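# Separate the green wire from the other wires

## Task

Put the green wire down on its own, at least a hand's width away from all other wires, making sure no wire is left hanging over the table's edge.

## Robot and tools

Robot: two arms, left_arm and right_arm, each with a parallel two-finger gripper. The fingers point along the gripper's own +z axis and close along its y axis. end_effector_position is the spot between the finger pads, roughly 1 cm short of the tips. Bases sit near (-0.002, +0.278, +0.011) m for left_arm and (+0.005, -0.268, +0.006) m for right_arm.

Scene frame: origin at table-top height, halfway between the arms, a few cm behind the table's near edge. +x points out over the table, +y toward left_arm, +z up. Reported hand positions (metres) and quaternions (wxyz) use this frame and may be off by a few cm, more at long reach. Offsets in commands, however, are along the axes of each arm's own Hand target, not the scene axes.

Command rows: every row holds 14 numbers, each in [-1, 1]: dx, dy, dz, rx, ry, rz, opening for left_arm, then the same seven for right_arm. Always send all 14, even when one arm stays still. The first six per arm are an offset from that arm's Hand target as it was when the action or move began (not from the previous row); 1.0 equals 0.6 m of travel or 180 degrees of turn, and rx, ry, rz form one rotation vector. Sending the same offset again moves further. Six zeros re-request the current Hand target. The opening is absolute: +1 fully open (0.093 m), -1 closed; a 0 there is a real command, so repeat the present value to leave a gripper unchanged.

Tools:
- execute_actions(actions, cameras): actions is a list of actions; each action is a list of up to 15 rows, one per 1/30 s step; a short action repeats its last row to fill 15 steps. Images appear only when actions is empty or cameras names them. Result includes step readings of end_effector_position.
- move(target, speed, blend, opening_speed, grip_force, blocking, cameras): straight-line path to the target. target is one 14-number row or a list of up to 15 rows, all offsets counted from the same starting Hand targets. speed is in m/s, 0.002 to 2.9 (default 0.25), one value or one per target; turning is capped at twice that in rad/s. blend (m) rounds corners of a list; 0 stops at each. opening_speed is per second on the -1..+1 scale, at least 0.2. grip_force is newtons per pad, 10 to 50, one value or one per arm; it persists, and below 50 closing is slow (about 4 s at 40, 16 s at 10). blocking=false returns after about 0.5 s while the move continues. Whole move capped at 10 s. The result adds a move: line with the ending (done, off_target, moving, held, fault) and limits (paced = pose clipped, held = steps withheld). done means within 10 mm and 2 degrees.
- wait(seconds 0 to 10, cameras): lets time pass holding commands; a running move continues.
- stop(cameras): brakes a running move; fast moves need more room.
- zoom_image(camera, region): closer view of the latest image of cam_high, cam_low, cam_left_wrist or cam_right_wrist; region [x0, y0, x1, y1] in pixels, at most 504 by 504.
- read_manual(section): only licence texts.
- finished_scene(scene): ends the current scene, given its integer number; irreversible, and nothing else should be called in that reply.

Cameras: cam_high and cam_low are fixed on a beam behind the arms; each arm has a wrist camera. Images are 896x504. Calibration figures are approximate; the fixed cameras may have shifted slightly.

Reading results: Hand target is the last commanded pose after clipping; the gripper often settles short of it and the next command, even zeros, asks again. If still short, send the gap as an offset. grip_measured runs +1 open to -1 closed; pads meet near -0.94, and each millimetre of object width adds about 0.0208. Reaching below -0.94 with -1 does not prove something thin is held. To hold, keep sending the closing value; to release, send a value well above the width reading. Joint positions end with the finger opening in metres. Joint torques include the arm's weight and wrap at ±28 N m for joints 1 to 3. A MOTOR HOT line appears at 75 °C; at 90 °C that arm folds and idles; at 100 °C it falls. Holding loads, stretching out or pushing at an unreachable pose heats motors.

Motion notes: orientation commands are clipped to 40 degrees from the measured one each step. Friction and gravity can leave the gripper low, short or tilted; check its pose after each move and correct tilt. Tiny moves may not happen or go sideways. Moves do not avoid obstacles or the other arm; keep paths away from an arm's own base (go around it) to avoid changing its shoulder posture. A blocked arm keeps pushing until commanded back past its gripper.

Avoid: dropping or flinging the wire, releasing it while it moves, fast or hard contact with the table, the bar, plate and low rail behind the bases (up to about 3 cm tall, no warning before contact), pressing the arms or grippers into each other (can end the scene), closing one gripper on the other's fingers, straining the wrist camera cables, and anything falling off or hanging over the table edge. Loose objects may occasionally be nudged by outside disturbances.

Each tool is called after ">>>" as name(argument=value, ...), one argument or row to a line, values as JSON.

## Session

>>> execute_actions(
  actions=[],
)

Scene clock: 0.00 s.
left_arm: end_effector_position=(+0.3006, +0.0629, +0.2440) grip_measured=-0.928 end_effector_quat_wxyz=(+0.478, +0.474, +0.610, -0.418) | right_arm: end_effector_position=(+0.3779, -0.2520, +0.4110) grip_measured=+1.000 end_effector_quat_wxyz=(+0.710, -0.015, +0.704, -0.008)
Joint positions: left_arm=[-0.206 1.407 0.853 0.048 1.14 0.39 0.001] | right_arm=[0 1.047 1.047 0 0 0 0.093]
Joint velocities: within noise
Joint torques (N m): no reading
Heat: left arm: 34 °C; right arm: 32 °C.
Hand target: left_arm +0.3015, +0.0629, +0.2477; +0.481, +0.476, +0.608, -0.415 | right_arm +0.3762, -0.2527, +0.4183; +0.716, -0.013, +0.698, -0.009
Tool commands: left_gripper/opening=-0.934775 right_gripper/opening=+1.0

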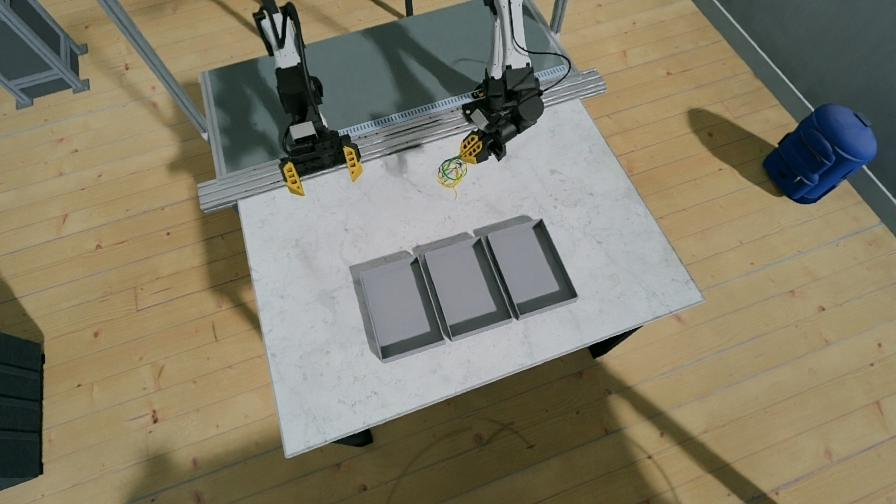

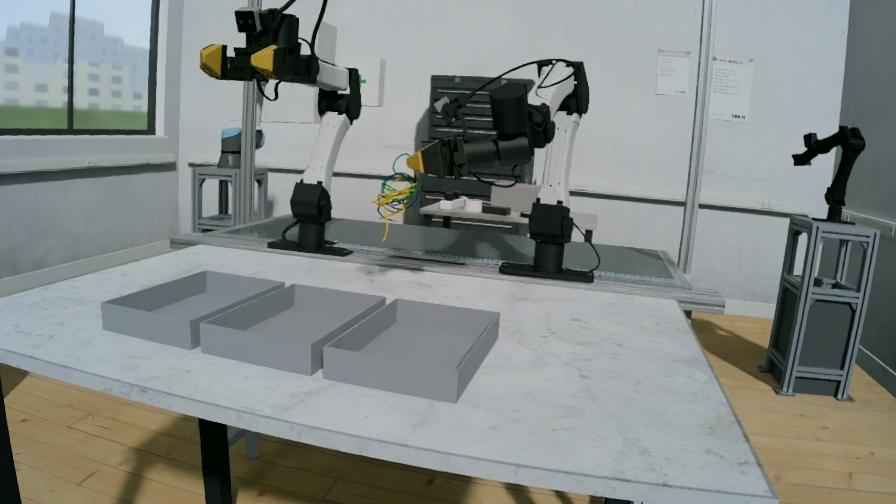

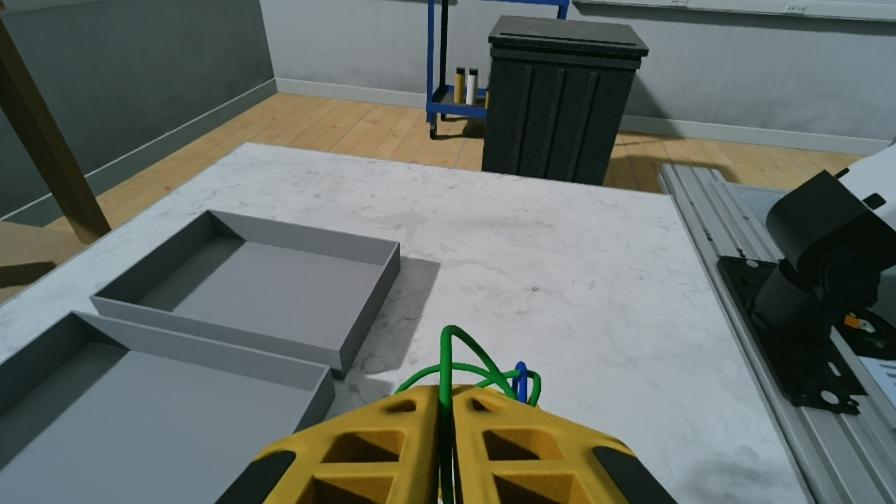

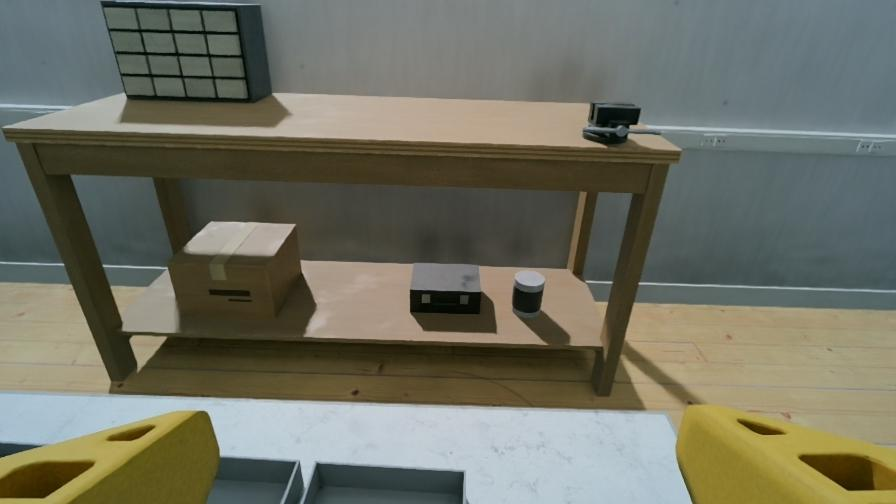

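>>> zoom_image(
  camera="cam_low",
  region=[340, 130, 480, 260],
)

>>> zoom_image(
  camera="cam_left_wrist",
  region=[370, 310, 570, 504],
)

>>> zoom_image(
  camera="cam_high",
  region=[410, 110, 520, 220],
)

Scaled by 3.600 from the camera's 896x504 image, which has a finer 1280x720 frame.

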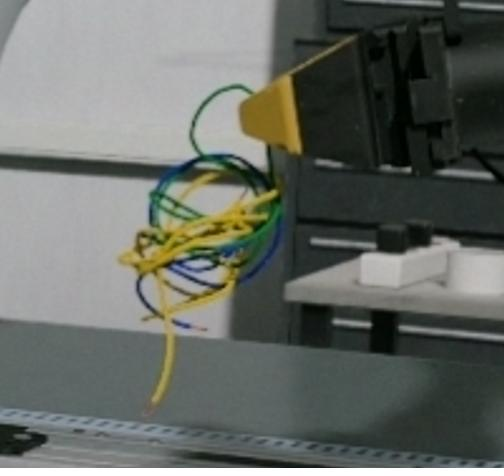

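Scaled by 2.520 from the camera's 896x504 image, which has a finer 1280x720 frame.

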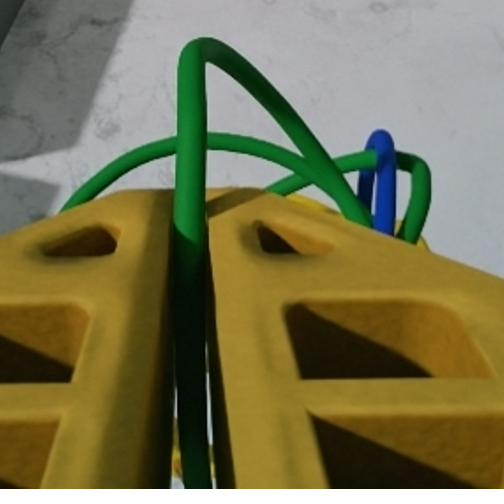

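Scaled by 4.582 from the camera's 896x504 image, which has a finer 1280x720 frame.

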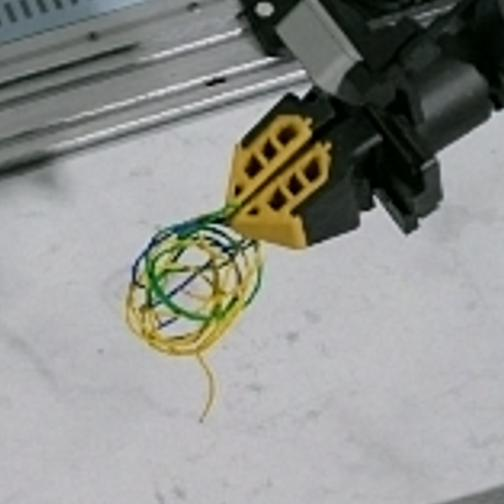

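>>> move(
  target=[0,0,0,0,0,0,-0.934775,0.154,0.144,-0.18,-0.5,0,0,1.0],
  speed=0.2,
  cameras=["all"],
)

Scene clock: 55.27 s.
left_arm: end_effector_position=(+0.3006, +0.0629, +0.2440) grip_measured=-0.928 end_effector_quat_wxyz=(+0.478, +0.474, +0.610, -0.418) | right_arm: end_effector_position=(+0.2767, -0.1726, +0.3218) grip_measured=+1.000 end_effector_quat_wxyz=(+0.567, -0.416, +0.584, +0.405)
Joint positions: left_arm=[-0.206 1.407 0.853 0.048 1.14 0.39 0.001] | right_arm=[-0.334 1.126 0.769 0.278 -1.564 -0.061 0.093]
Joint torques (N m): left_arm=[-0.12 -5.52 8.99 1.81 0.34 -0.05] | right_arm=[0.8 -4.71 6.17 1.36 -0.29 -0.28]
Heat: left arm: 40 °C; right arm: 38 °C.
Hand target: left_arm +0.3015, +0.0629, +0.2477; +0.481, +0.476, +0.608, -0.415 | right_arm +0.2701, -0.1699, +0.3205; +0.497, -0.516, +0.500, +0.487
Off the commanded pose: left_arm 0.004 m, 1 deg | right_arm 0.007 m, 19 deg.
joint sent to its limit (right arm) — joint 5 (wrist yaw), lower limit. The joint targets are off in orientation, not in position.
move: off_target (right_arm)
camera_calibration:
cam_right_wrist: T_world_to_cam=[[0.944388, -0.328593, -0.0125575, -0.315718], [-0.159368, -0.42396, -0.891549, 0.297233], [0.287633, 0.84397, -0.45275, 0.295577], [0, 0, 0, 1]] pos_world=[0.260512, -0.227186, 0.394856]

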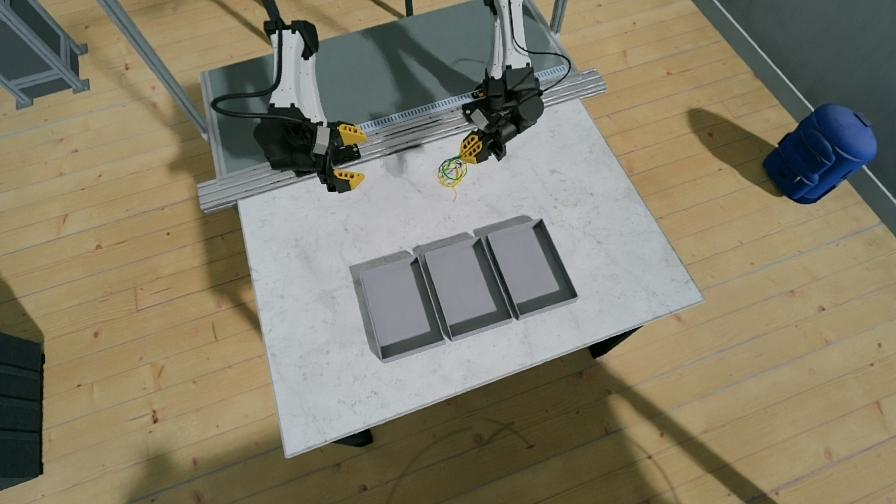

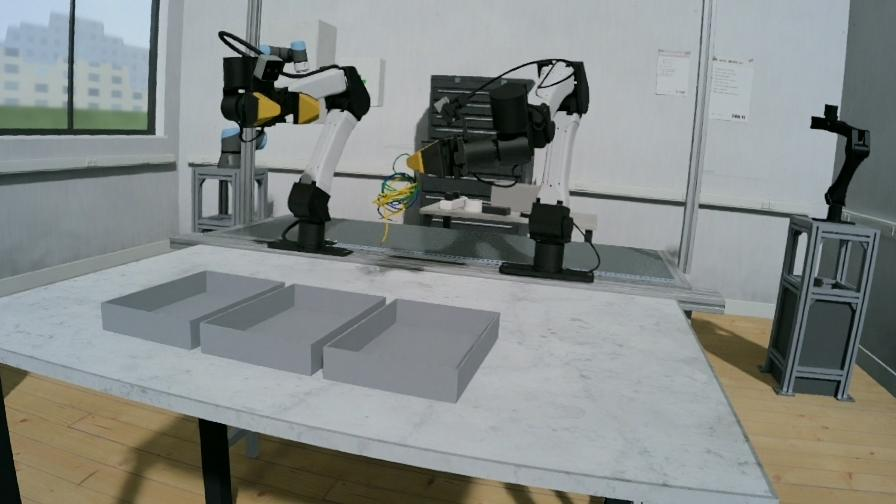

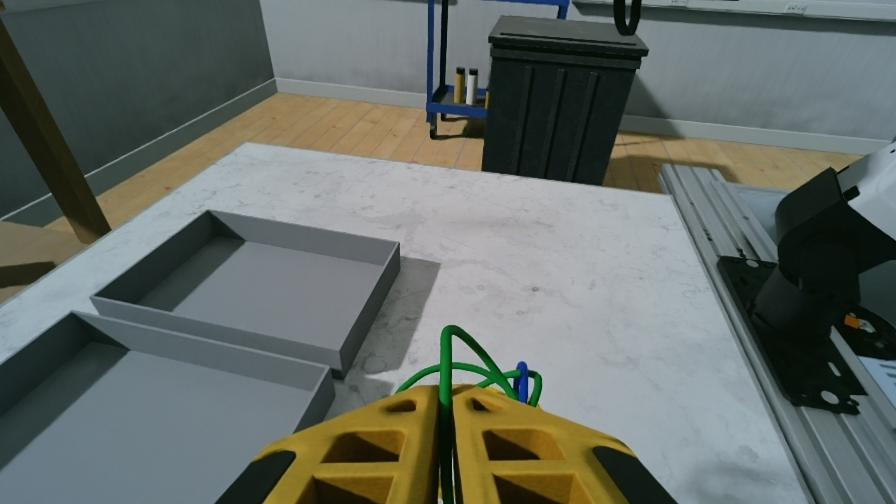

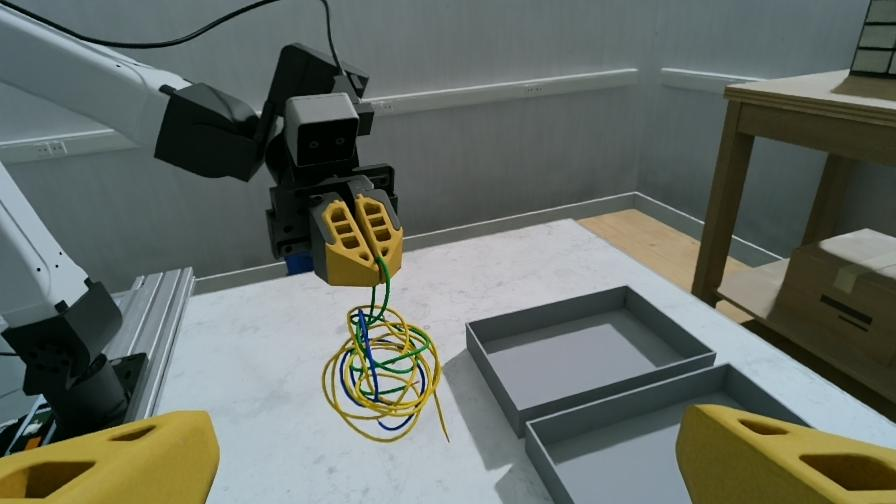

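>>> zoom_image(
  camera="cam_right_wrist",
  region=[300, 230, 480, 450],
)

Scaled by 2.291 from the camera's 896x504 image, which has a finer 1280x720 frame.

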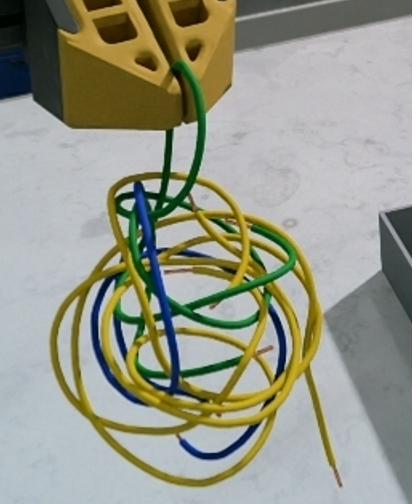

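>>> move(
  target=[0,0,0,0,0,0,-0.934775,0.30,-0.035,0.16,0,0,0.5,0.0],
  speed=0.2,
  cameras=["all"],
)

Scene clock: 113.07 s.
left_arm: end_effector_position=(+0.3006, +0.0629, +0.2440) grip_measured=-0.928 end_effector_quat_wxyz=(+0.478, +0.474, +0.610, -0.418) | right_arm: end_effector_position=(+0.2995, -0.0810, +0.1374) grip_measured=+0.001 end_effector_quat_wxyz=(-0.003, -0.016, +0.729, +0.685)
Joint positions: left_arm=[-0.206 1.407 0.853 0.048 1.14 0.39 0.001] | right_arm=[0.04 1.768 0.766 0.095 -1.533 0.652 0.045]
Joint torques (N m): left_arm=[-0.29 -5.5 8.81 1.81 0.32 -0.02] | right_arm=[0.49 -8.08 4.56 1.16 -0.6 -0.06]
Heat: left arm: 43 °C; right arm: 35 °C.
Hand target: left_arm +0.3015, +0.0629, +0.2477; +0.481, +0.476, +0.608, -0.415 | right_arm +0.2951, -0.0796, +0.1381; +0.007, -0.011, +0.718, +0.696
Off the commanded pose: left_arm 0.004 m, 1 deg | right_arm 0.005 m, 2 deg.
move: done
camera_calibration:
cam_right_wrist: T_world_to_cam=[[0.00776479, -0.064589, -0.997882, 0.127788], [-0.892795, -0.449917, 0.0221743, 0.267235], [-0.450396, 0.890732, -0.0611583, 0.299284], [0, 0, 0, 1]] pos_world=[0.37239, -0.138095, 0.139896]

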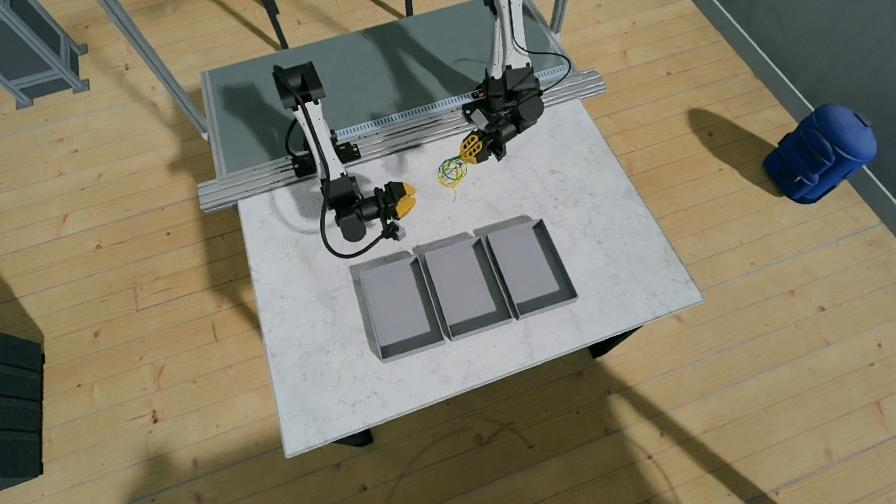

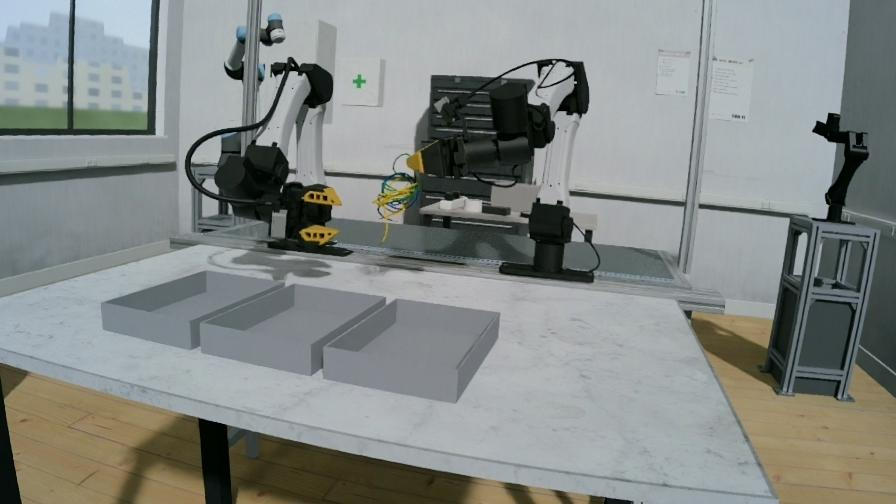

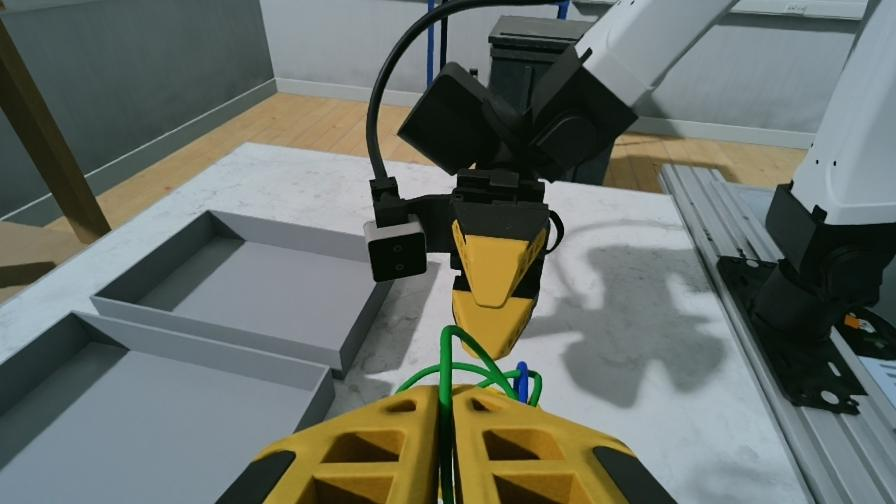

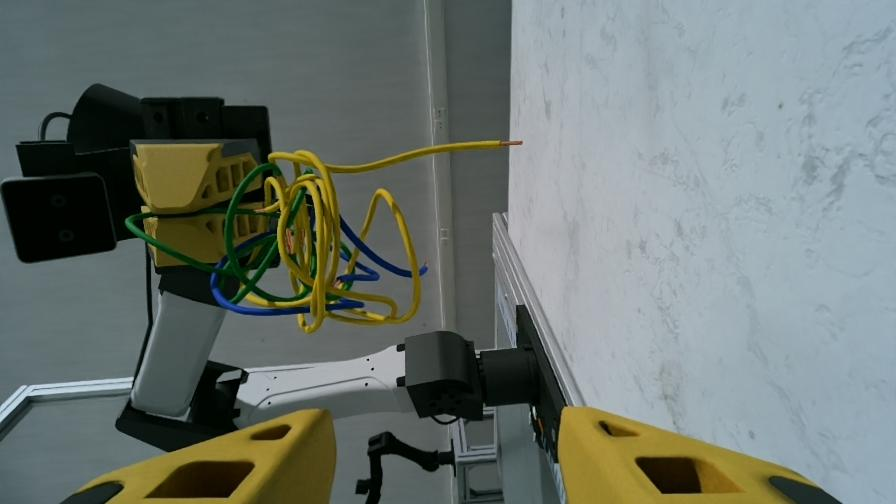

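>>> move(
  target=[0,0,0,0,0,0,-0.934775,0.017,0.023,0.192,0,0,0,-0.316],
  speed=0.12,
  cameras=["all"],
)

>>> zoom_image(
  camera="cam_low",
  region=[330, 120, 490, 260],
)

>>> zoom_image(
  camera="cam_right_wrist",
  region=[200, 130, 560, 504],
)

Scene clock: 140.70 s.
left_arm: end_effector_position=(+0.3007, +0.0631, +0.2440) grip_measured=-0.928 end_effector_quat_wxyz=(+0.478, +0.474, +0.610, -0.418) | right_arm: end_effector_position=(+0.2855, +0.0351, +0.1502) grip_measured=-0.314 end_effector_quat_wxyz=(+0.000, -0.008, +0.721, +0.693)
Joint positions: left_arm=[-0.206 1.407 0.853 0.048 1.14 0.39 0.001] | right_arm=[0.422 1.877 0.645 1.212 -1.15 1.548 0.03]
Joint torques (N m): left_arm=[-0.21 -5.46 8.88 1.81 0.35 -0.06] | right_arm=[0.64 -6.98 4.16 1.84 0.11 -0.05]
Heat: left arm: 44 °C; right arm: 35 °C.
Hand target: left_arm +0.3015, +0.0629, +0.2477; +0.481, +0.476, +0.608, -0.415 | right_arm +0.2838, +0.0360, +0.1480; +0.007, -0.011, +0.718, +0.696
Off the commanded pose: left_arm 0.004 m, 1 deg | right_arm 0.003 m, 1 deg.
move: done
camera_calibration:
cam_left_wrist: T_world_to_cam=[[-0.979949, -0.191919, 0.0535438, 0.293135], [-0.157372, 0.580704, -0.798759, 0.241221], [0.122204, -0.79117, -0.599263, 0.245049], [0, 0, 0, 1]] pos_world=[0.295273, 0.110056, 0.323831]
cam_right_wrist: T_world_to_cam=[[0.0000279663, -0.0428708, -0.999081, 0.149815], [-0.899524, -0.436471, 0.0187039, 0.308709], [-0.436872, 0.898696, -0.0385755, 0.182735], [0, 0, 0, 1]] pos_world=[0.357519, -0.0230581, 0.150953]

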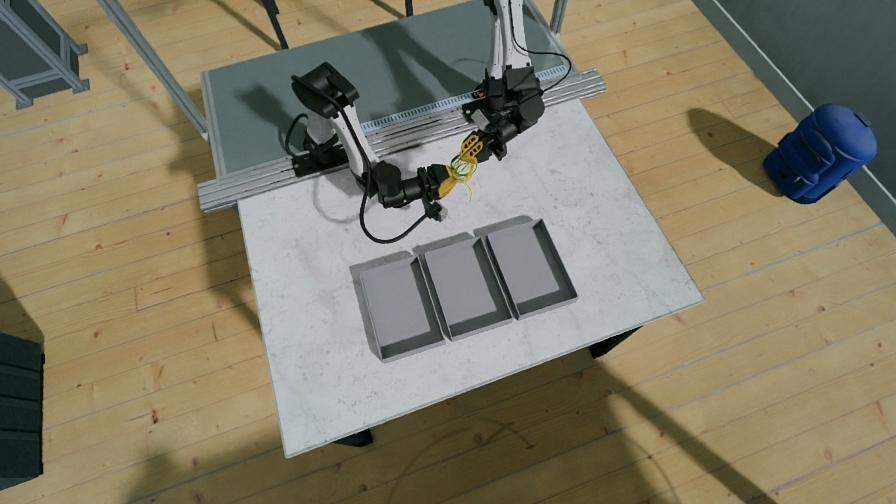

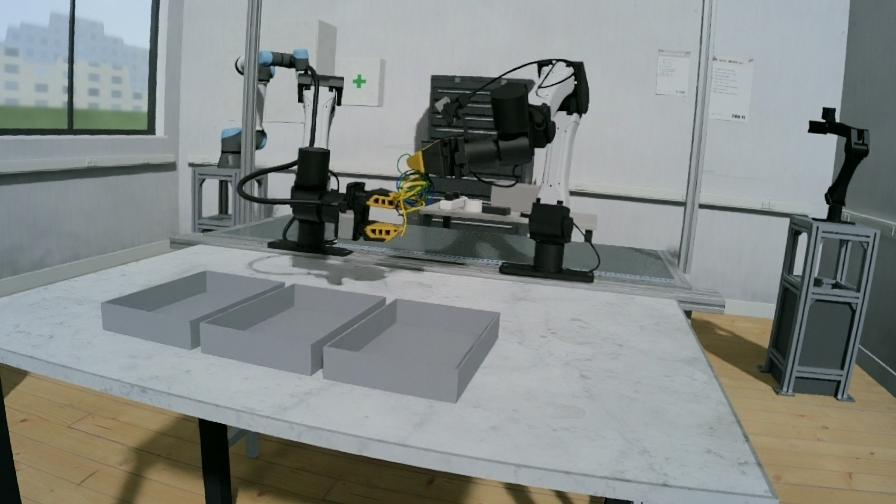

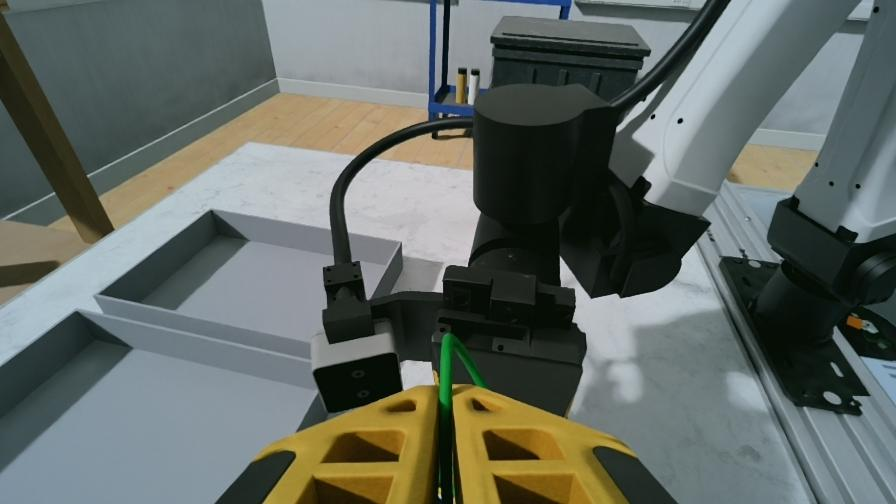

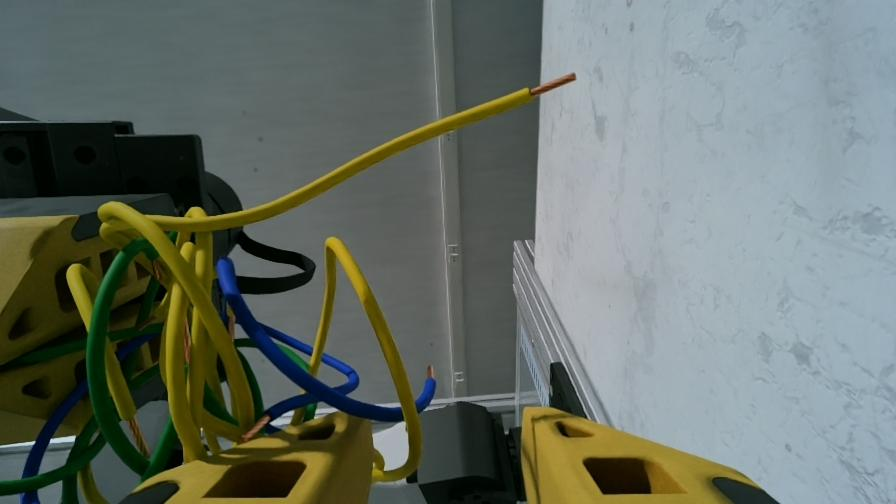

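Scaled by 3.150 from the camera's 896x504 image, which has a finer 1280x720 frame.

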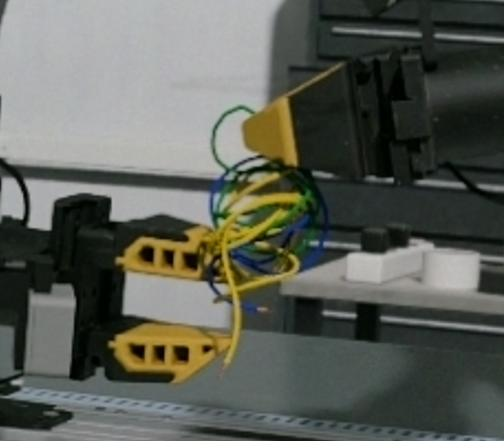

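Scaled by 1.348 from the camera's 896x504 image, which has a finer 1280x720 frame.

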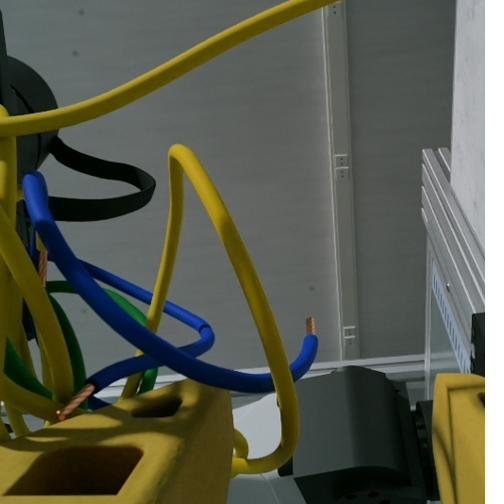

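>>> move(
  target=[0,0,0,0,0,0,-0.934775,-0.02,0.003,0.045,0,0,0,-0.316],
  speed=0.1,
  cameras=["all"],
)

>>> zoom_image(
  camera="cam_low",
  region=[330, 120, 490, 260],
)

Scene clock: 155.37 s.
left_arm: end_effector_position=(+0.3007, +0.0631, +0.2440) grip_measured=-0.928 end_effector_quat_wxyz=(+0.478, +0.474, +0.610, -0.418) | right_arm: end_effector_position=(+0.2889, +0.0573, +0.1421) grip_measured=-0.314 end_effector_quat_wxyz=(-0.006, -0.001, +0.724, +0.690)
Joint positions: left_arm=[-0.206 1.407 0.853 0.048 1.14 0.39 0.001] | right_arm=[0.481 1.93 0.697 1.199 -1.09 1.554 0.03]
Joint torques (N m): left_arm=[-0.12 -5.65 8.8 1.8 0.35 -0.03] | right_arm=[0.77 -7.71 7.83 1.68 0.07 -0.11]
Heat: left arm: 44 °C; right arm: 38 °C.
Hand target: left_arm +0.3015, +0.0629, +0.2477; +0.481, +0.476, +0.608, -0.415 | right_arm +0.2957, +0.0631, +0.1493; +0.007, -0.011, +0.718, +0.696
Off the commanded pose: left_arm 0.004 m, 1 deg | right_arm 0.011 m, 2 deg.
move: off_target (right_arm)
camera_calibration:
cam_left_wrist: T_world_to_cam=[[-0.979949, -0.191919, 0.0535438, 0.293135], [-0.157372, 0.580704, -0.798759, 0.241221], [0.122204, -0.79117, -0.599263, 0.245049], [0, 0, 0, 1]] pos_world=[0.295273, 0.110056, 0.323831]
cam_right_wrist: T_world_to_cam=[[-0.0187045, -0.0508472, -0.998531, 0.14853], [-0.899618, -0.434933, 0.0389993, 0.318707], [-0.436277, 0.899026, -0.0376079, 0.163664], [0, 0, 0, 1]] pos_world=[0.360896, -0.000969319, 0.142038]

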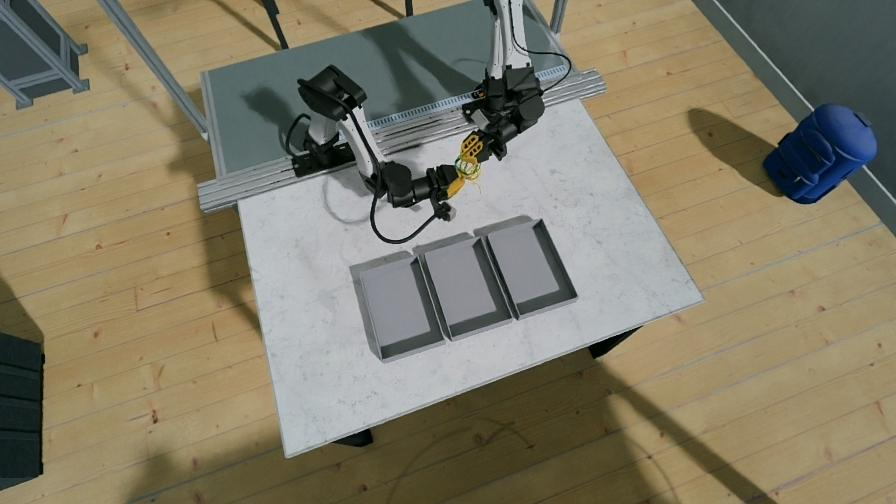

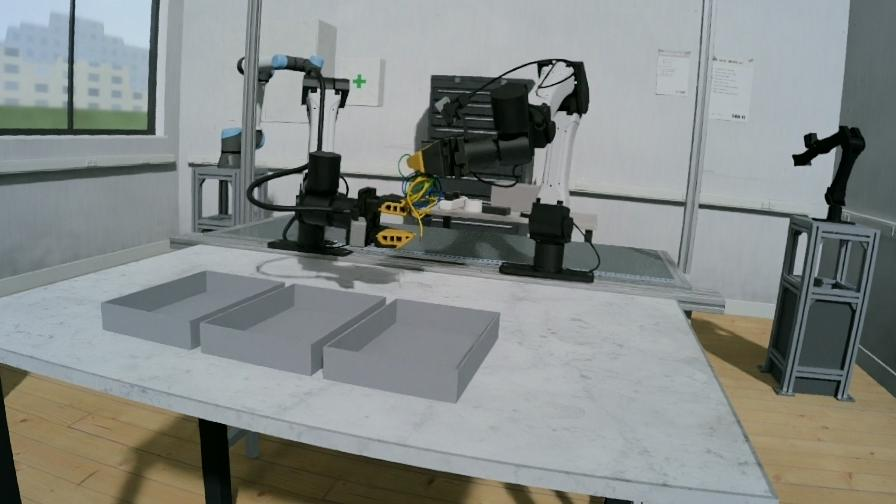

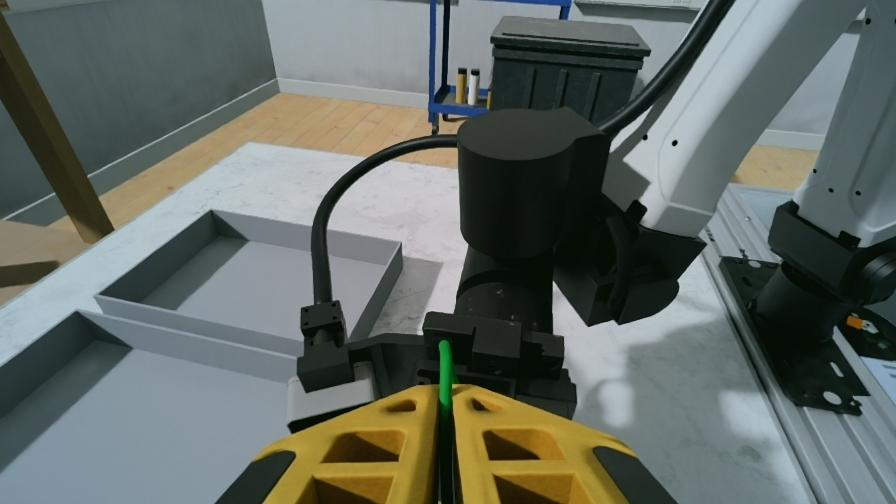

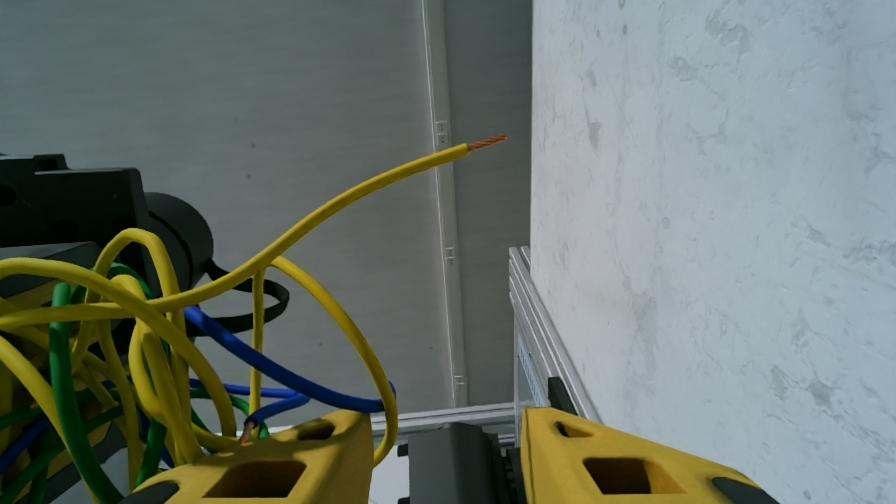

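Scaled by 3.150 from the camera's 896x504 image, which has a finer 1280x720 frame.

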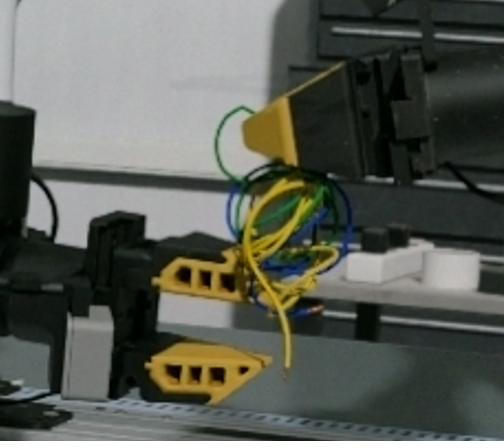

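>>> move(
  target=[
    [0,0,0,0,0,0,-0.934775,0.009,-0.0255,-0.054,0,0,0,-0.48],
    [0,0,0,0,0,0,-0.934775,0.009,-0.0227,0.037,0,0,0,-0.48],
  ],
  speed=0.1,
  cameras=["cam_low","cam_right_wrist"],
)

>>> zoom_image(
  camera="cam_low",
  region=[330, 120, 490, 260],
)

Scene clock: 177.47 s.
left_arm: end_effector_position=(+0.3007, +0.0631, +0.2440) grip_measured=-0.928 end_effector_quat_wxyz=(+0.478, +0.474, +0.610, -0.418) | right_arm: end_effector_position=(+0.2832, +0.0801, +0.1313) grip_measured=-0.478 end_effector_quat_wxyz=(-0.003, -0.008, +0.722, +0.692)
Joint positions: left_arm=[-0.206 1.407 0.853 0.048 1.14 0.39 0.001] | right_arm=[0.549 1.997 0.722 1.256 -1.028 1.554 0.022]
Joint torques (N m): left_arm=[-0.27 -5.52 8.88 1.79 0.32 -0.06] | right_arm=[0.57 -7.71 7.47 1.62 0.12 -0.02]
Heat: left arm: 45 °C; right arm: 38 °C.
Hand target: left_arm +0.3015, +0.0629, +0.2477; +0.481, +0.476, +0.608, -0.415 | right_arm +0.2904, +0.0849, +0.1349; +0.007, -0.011, +0.718, +0.696
Off the commanded pose: left_arm 0.004 m, 1 deg | right_arm 0.009 m, 1 deg.
move: done
camera_calibration:
cam_right_wrist: T_world_to_cam=[[-0.00486439, -0.0449224, -0.998979, 0.134343], [-0.897165, -0.441031, 0.0242011, 0.32556], [-0.441668, 0.896367, -0.0381575, 0.142107], [0, 0, 0, 1]] pos_world=[0.355499, 0.0222374, 0.131749]
Images, in order (width x height): cam_low 896x504, cam_right_wrist 896x504.

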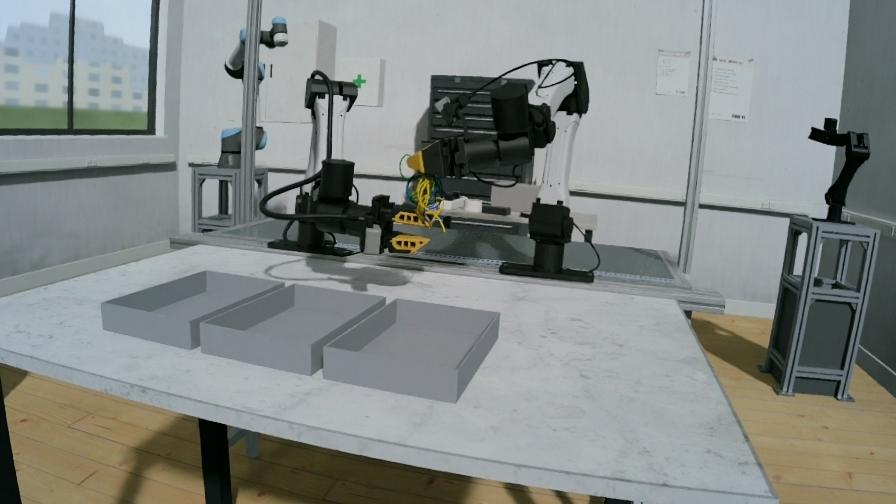

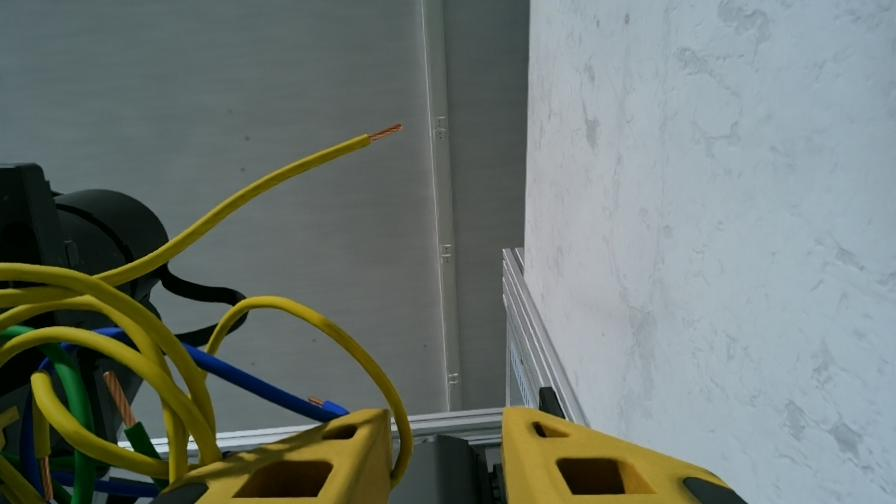

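Scaled by 3.150 from the camera's 896x504 image, which has a finer 1280x720 frame.

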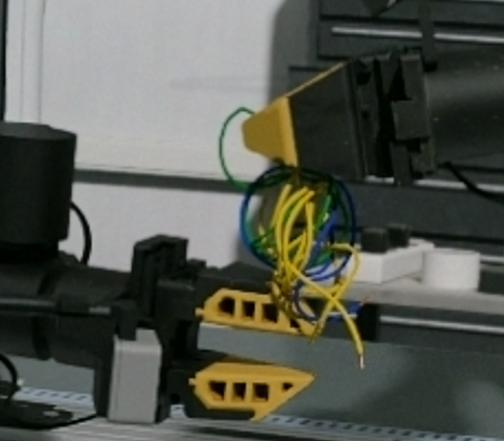

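>>> move(
  target=[0,0,0,0,0,0,-0.934775,0,0,0.005,0,0,0,-1],
  speed=0.1,
  cameras=["cam_low","cam_right_wrist"],
)

>>> zoom_image(
  camera="cam_low",
  region=[330, 120, 490, 260],
)

Scene clock: 185.60 s.
left_arm: end_effector_position=(+0.3007, +0.0631, +0.2440) grip_measured=-0.928 end_effector_quat_wxyz=(+0.478, +0.474, +0.610, -0.418) | right_arm: end_effector_position=(+0.2840, +0.0828, +0.1336) grip_measured=-0.986 end_effector_quat_wxyz=(-0.001, -0.010, +0.720, +0.694)
Joint positions: left_arm=[-0.206 1.407 0.853 0.048 1.14 0.39 0.001] | right_arm=[0.555 1.997 0.731 1.254 -1.021 1.554 0]
Joint torques (N m): left_arm=[0.02 -5.61 8.9 1.8 0.37 -0.06] | right_arm=[0.53 -7.43 7.56 1.62 0.09 -0.06]
Heat: left arm: 45 °C; right arm: 38 °C.
Hand target: left_arm +0.3015, +0.0629, +0.2477; +0.481, +0.476, +0.608, -0.415 | right_arm +0.2904, +0.0879, +0.1348; +0.007, -0.011, +0.718, +0.696
Off the commanded pose: left_arm 0.004 m, 1 deg | right_arm 0.008 m, 1 deg.
move: done
camera_calibration:
cam_right_wrist: T_world_to_cam=[[0.00197472, -0.0407834, -0.999166, 0.134659], [-0.89769, -0.440331, 0.016199, 0.328662], [-0.440624, 0.896909, -0.0374804, 0.139666], [0, 0, 0, 1]] pos_world=[0.356311, 0.0249437, 0.134457]
Images, in order (width x height): cam_low 896x504, cam_right_wrist 896x504.

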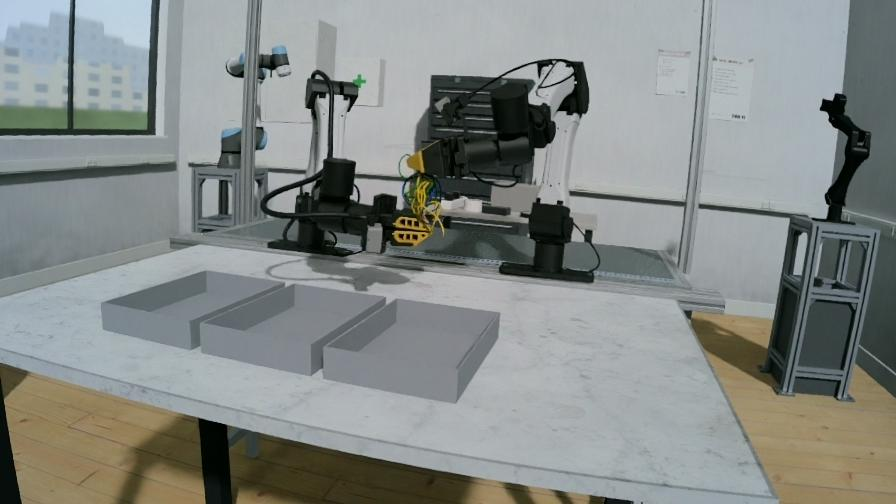

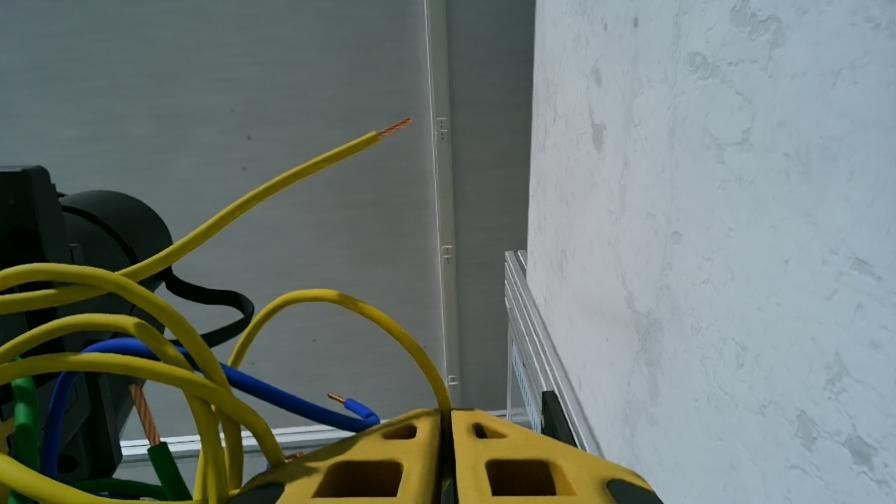

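Scaled by 3.150 from the camera's 896x504 image, which has a finer 1280x720 frame.

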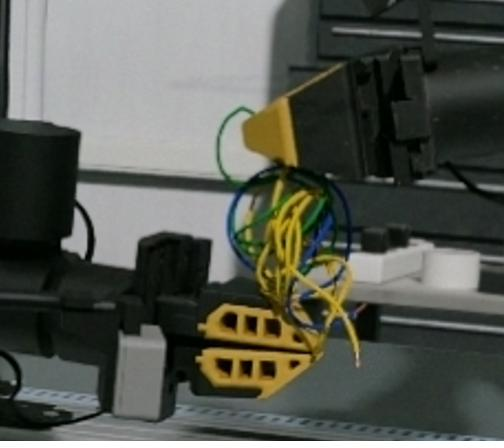

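>>> move(
  target=[0,0,0,0,0,0,-0.934775,0,-0.05,-0.12,0,0,0,-1],
  speed=0.08,
  cameras=["cam_low","cam_right_wrist"],
)

>>> zoom_image(
  camera="cam_low",
  region=[330, 120, 490, 260],
)

Scene clock: 194.37 s.
left_arm: end_effector_position=(+0.3007, +0.0631, +0.2440) grip_measured=-0.928 end_effector_quat_wxyz=(+0.478, +0.474, +0.610, -0.418) | right_arm: end_effector_position=(+0.2940, +0.0184, +0.1089) grip_measured=-0.986 end_effector_quat_wxyz=(-0.001, +0.000, +0.722, +0.692)
Joint positions: left_arm=[-0.206 1.407 0.853 0.048 1.14 0.39 0.001] | right_arm=[0.368 2.055 0.629 1.397 -1.194 1.553 0]
Joint torques (N m): left_arm=[-0.24 -5.45 8.88 1.78 0.32 -0.07] | right_arm=[-0.34 -7.47 3.18 1.89 -0.19 -0.19]
Heat: left arm: 45 °C; right arm: 39 °C.
Hand target: left_arm +0.3015, +0.0629, +0.2477; +0.481, +0.476, +0.608, -0.415 | right_arm +0.2917, +0.0149, +0.1070; +0.007, -0.011, +0.718, +0.696
Off the commanded pose: left_arm 0.004 m, 1 deg | right_arm 0.005 m, 2 deg.
move: done
camera_calibration:
cam_right_wrist: T_world_to_cam=[[-0.0134497, -0.0453699, -0.99888, 0.111807], [-0.903355, -0.427729, 0.0315912, 0.309364], [-0.428683, 0.902768, -0.0352323, 0.197012], [0, 0, 0, 1]] pos_world=[0.365425, -0.0404591, 0.10885]
Images, in order (width x height): cam_low 896x504, cam_right_wrist 896x504.

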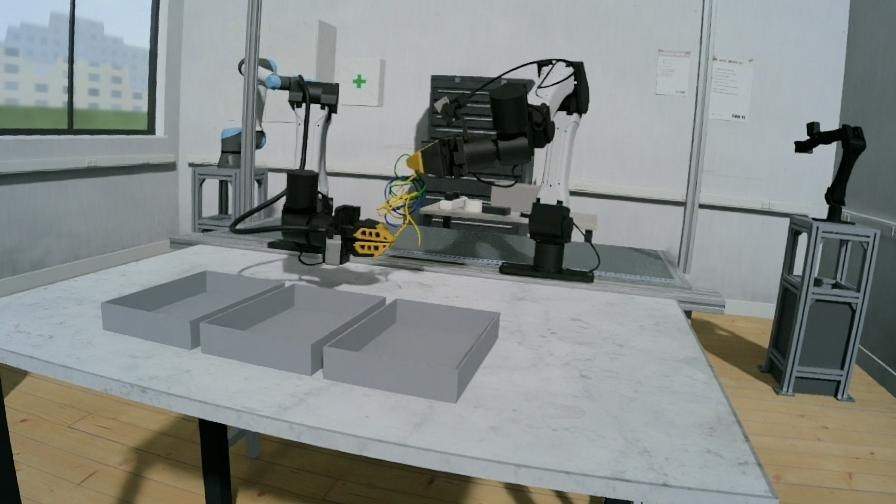

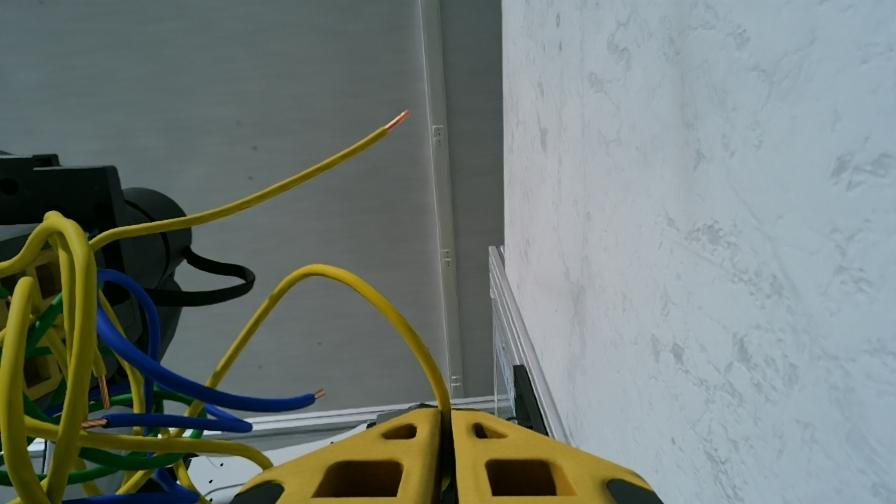

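Scaled by 3.150 from the camera's 896x504 image, which has a finer 1280x720 frame.

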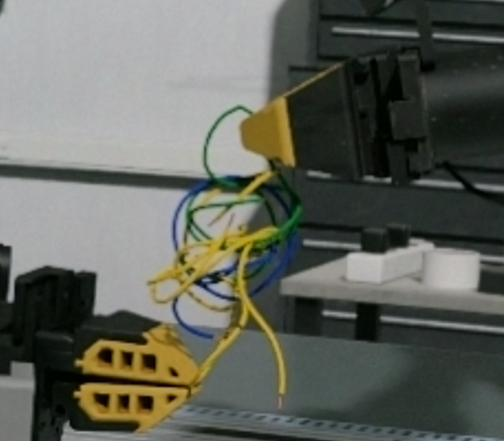

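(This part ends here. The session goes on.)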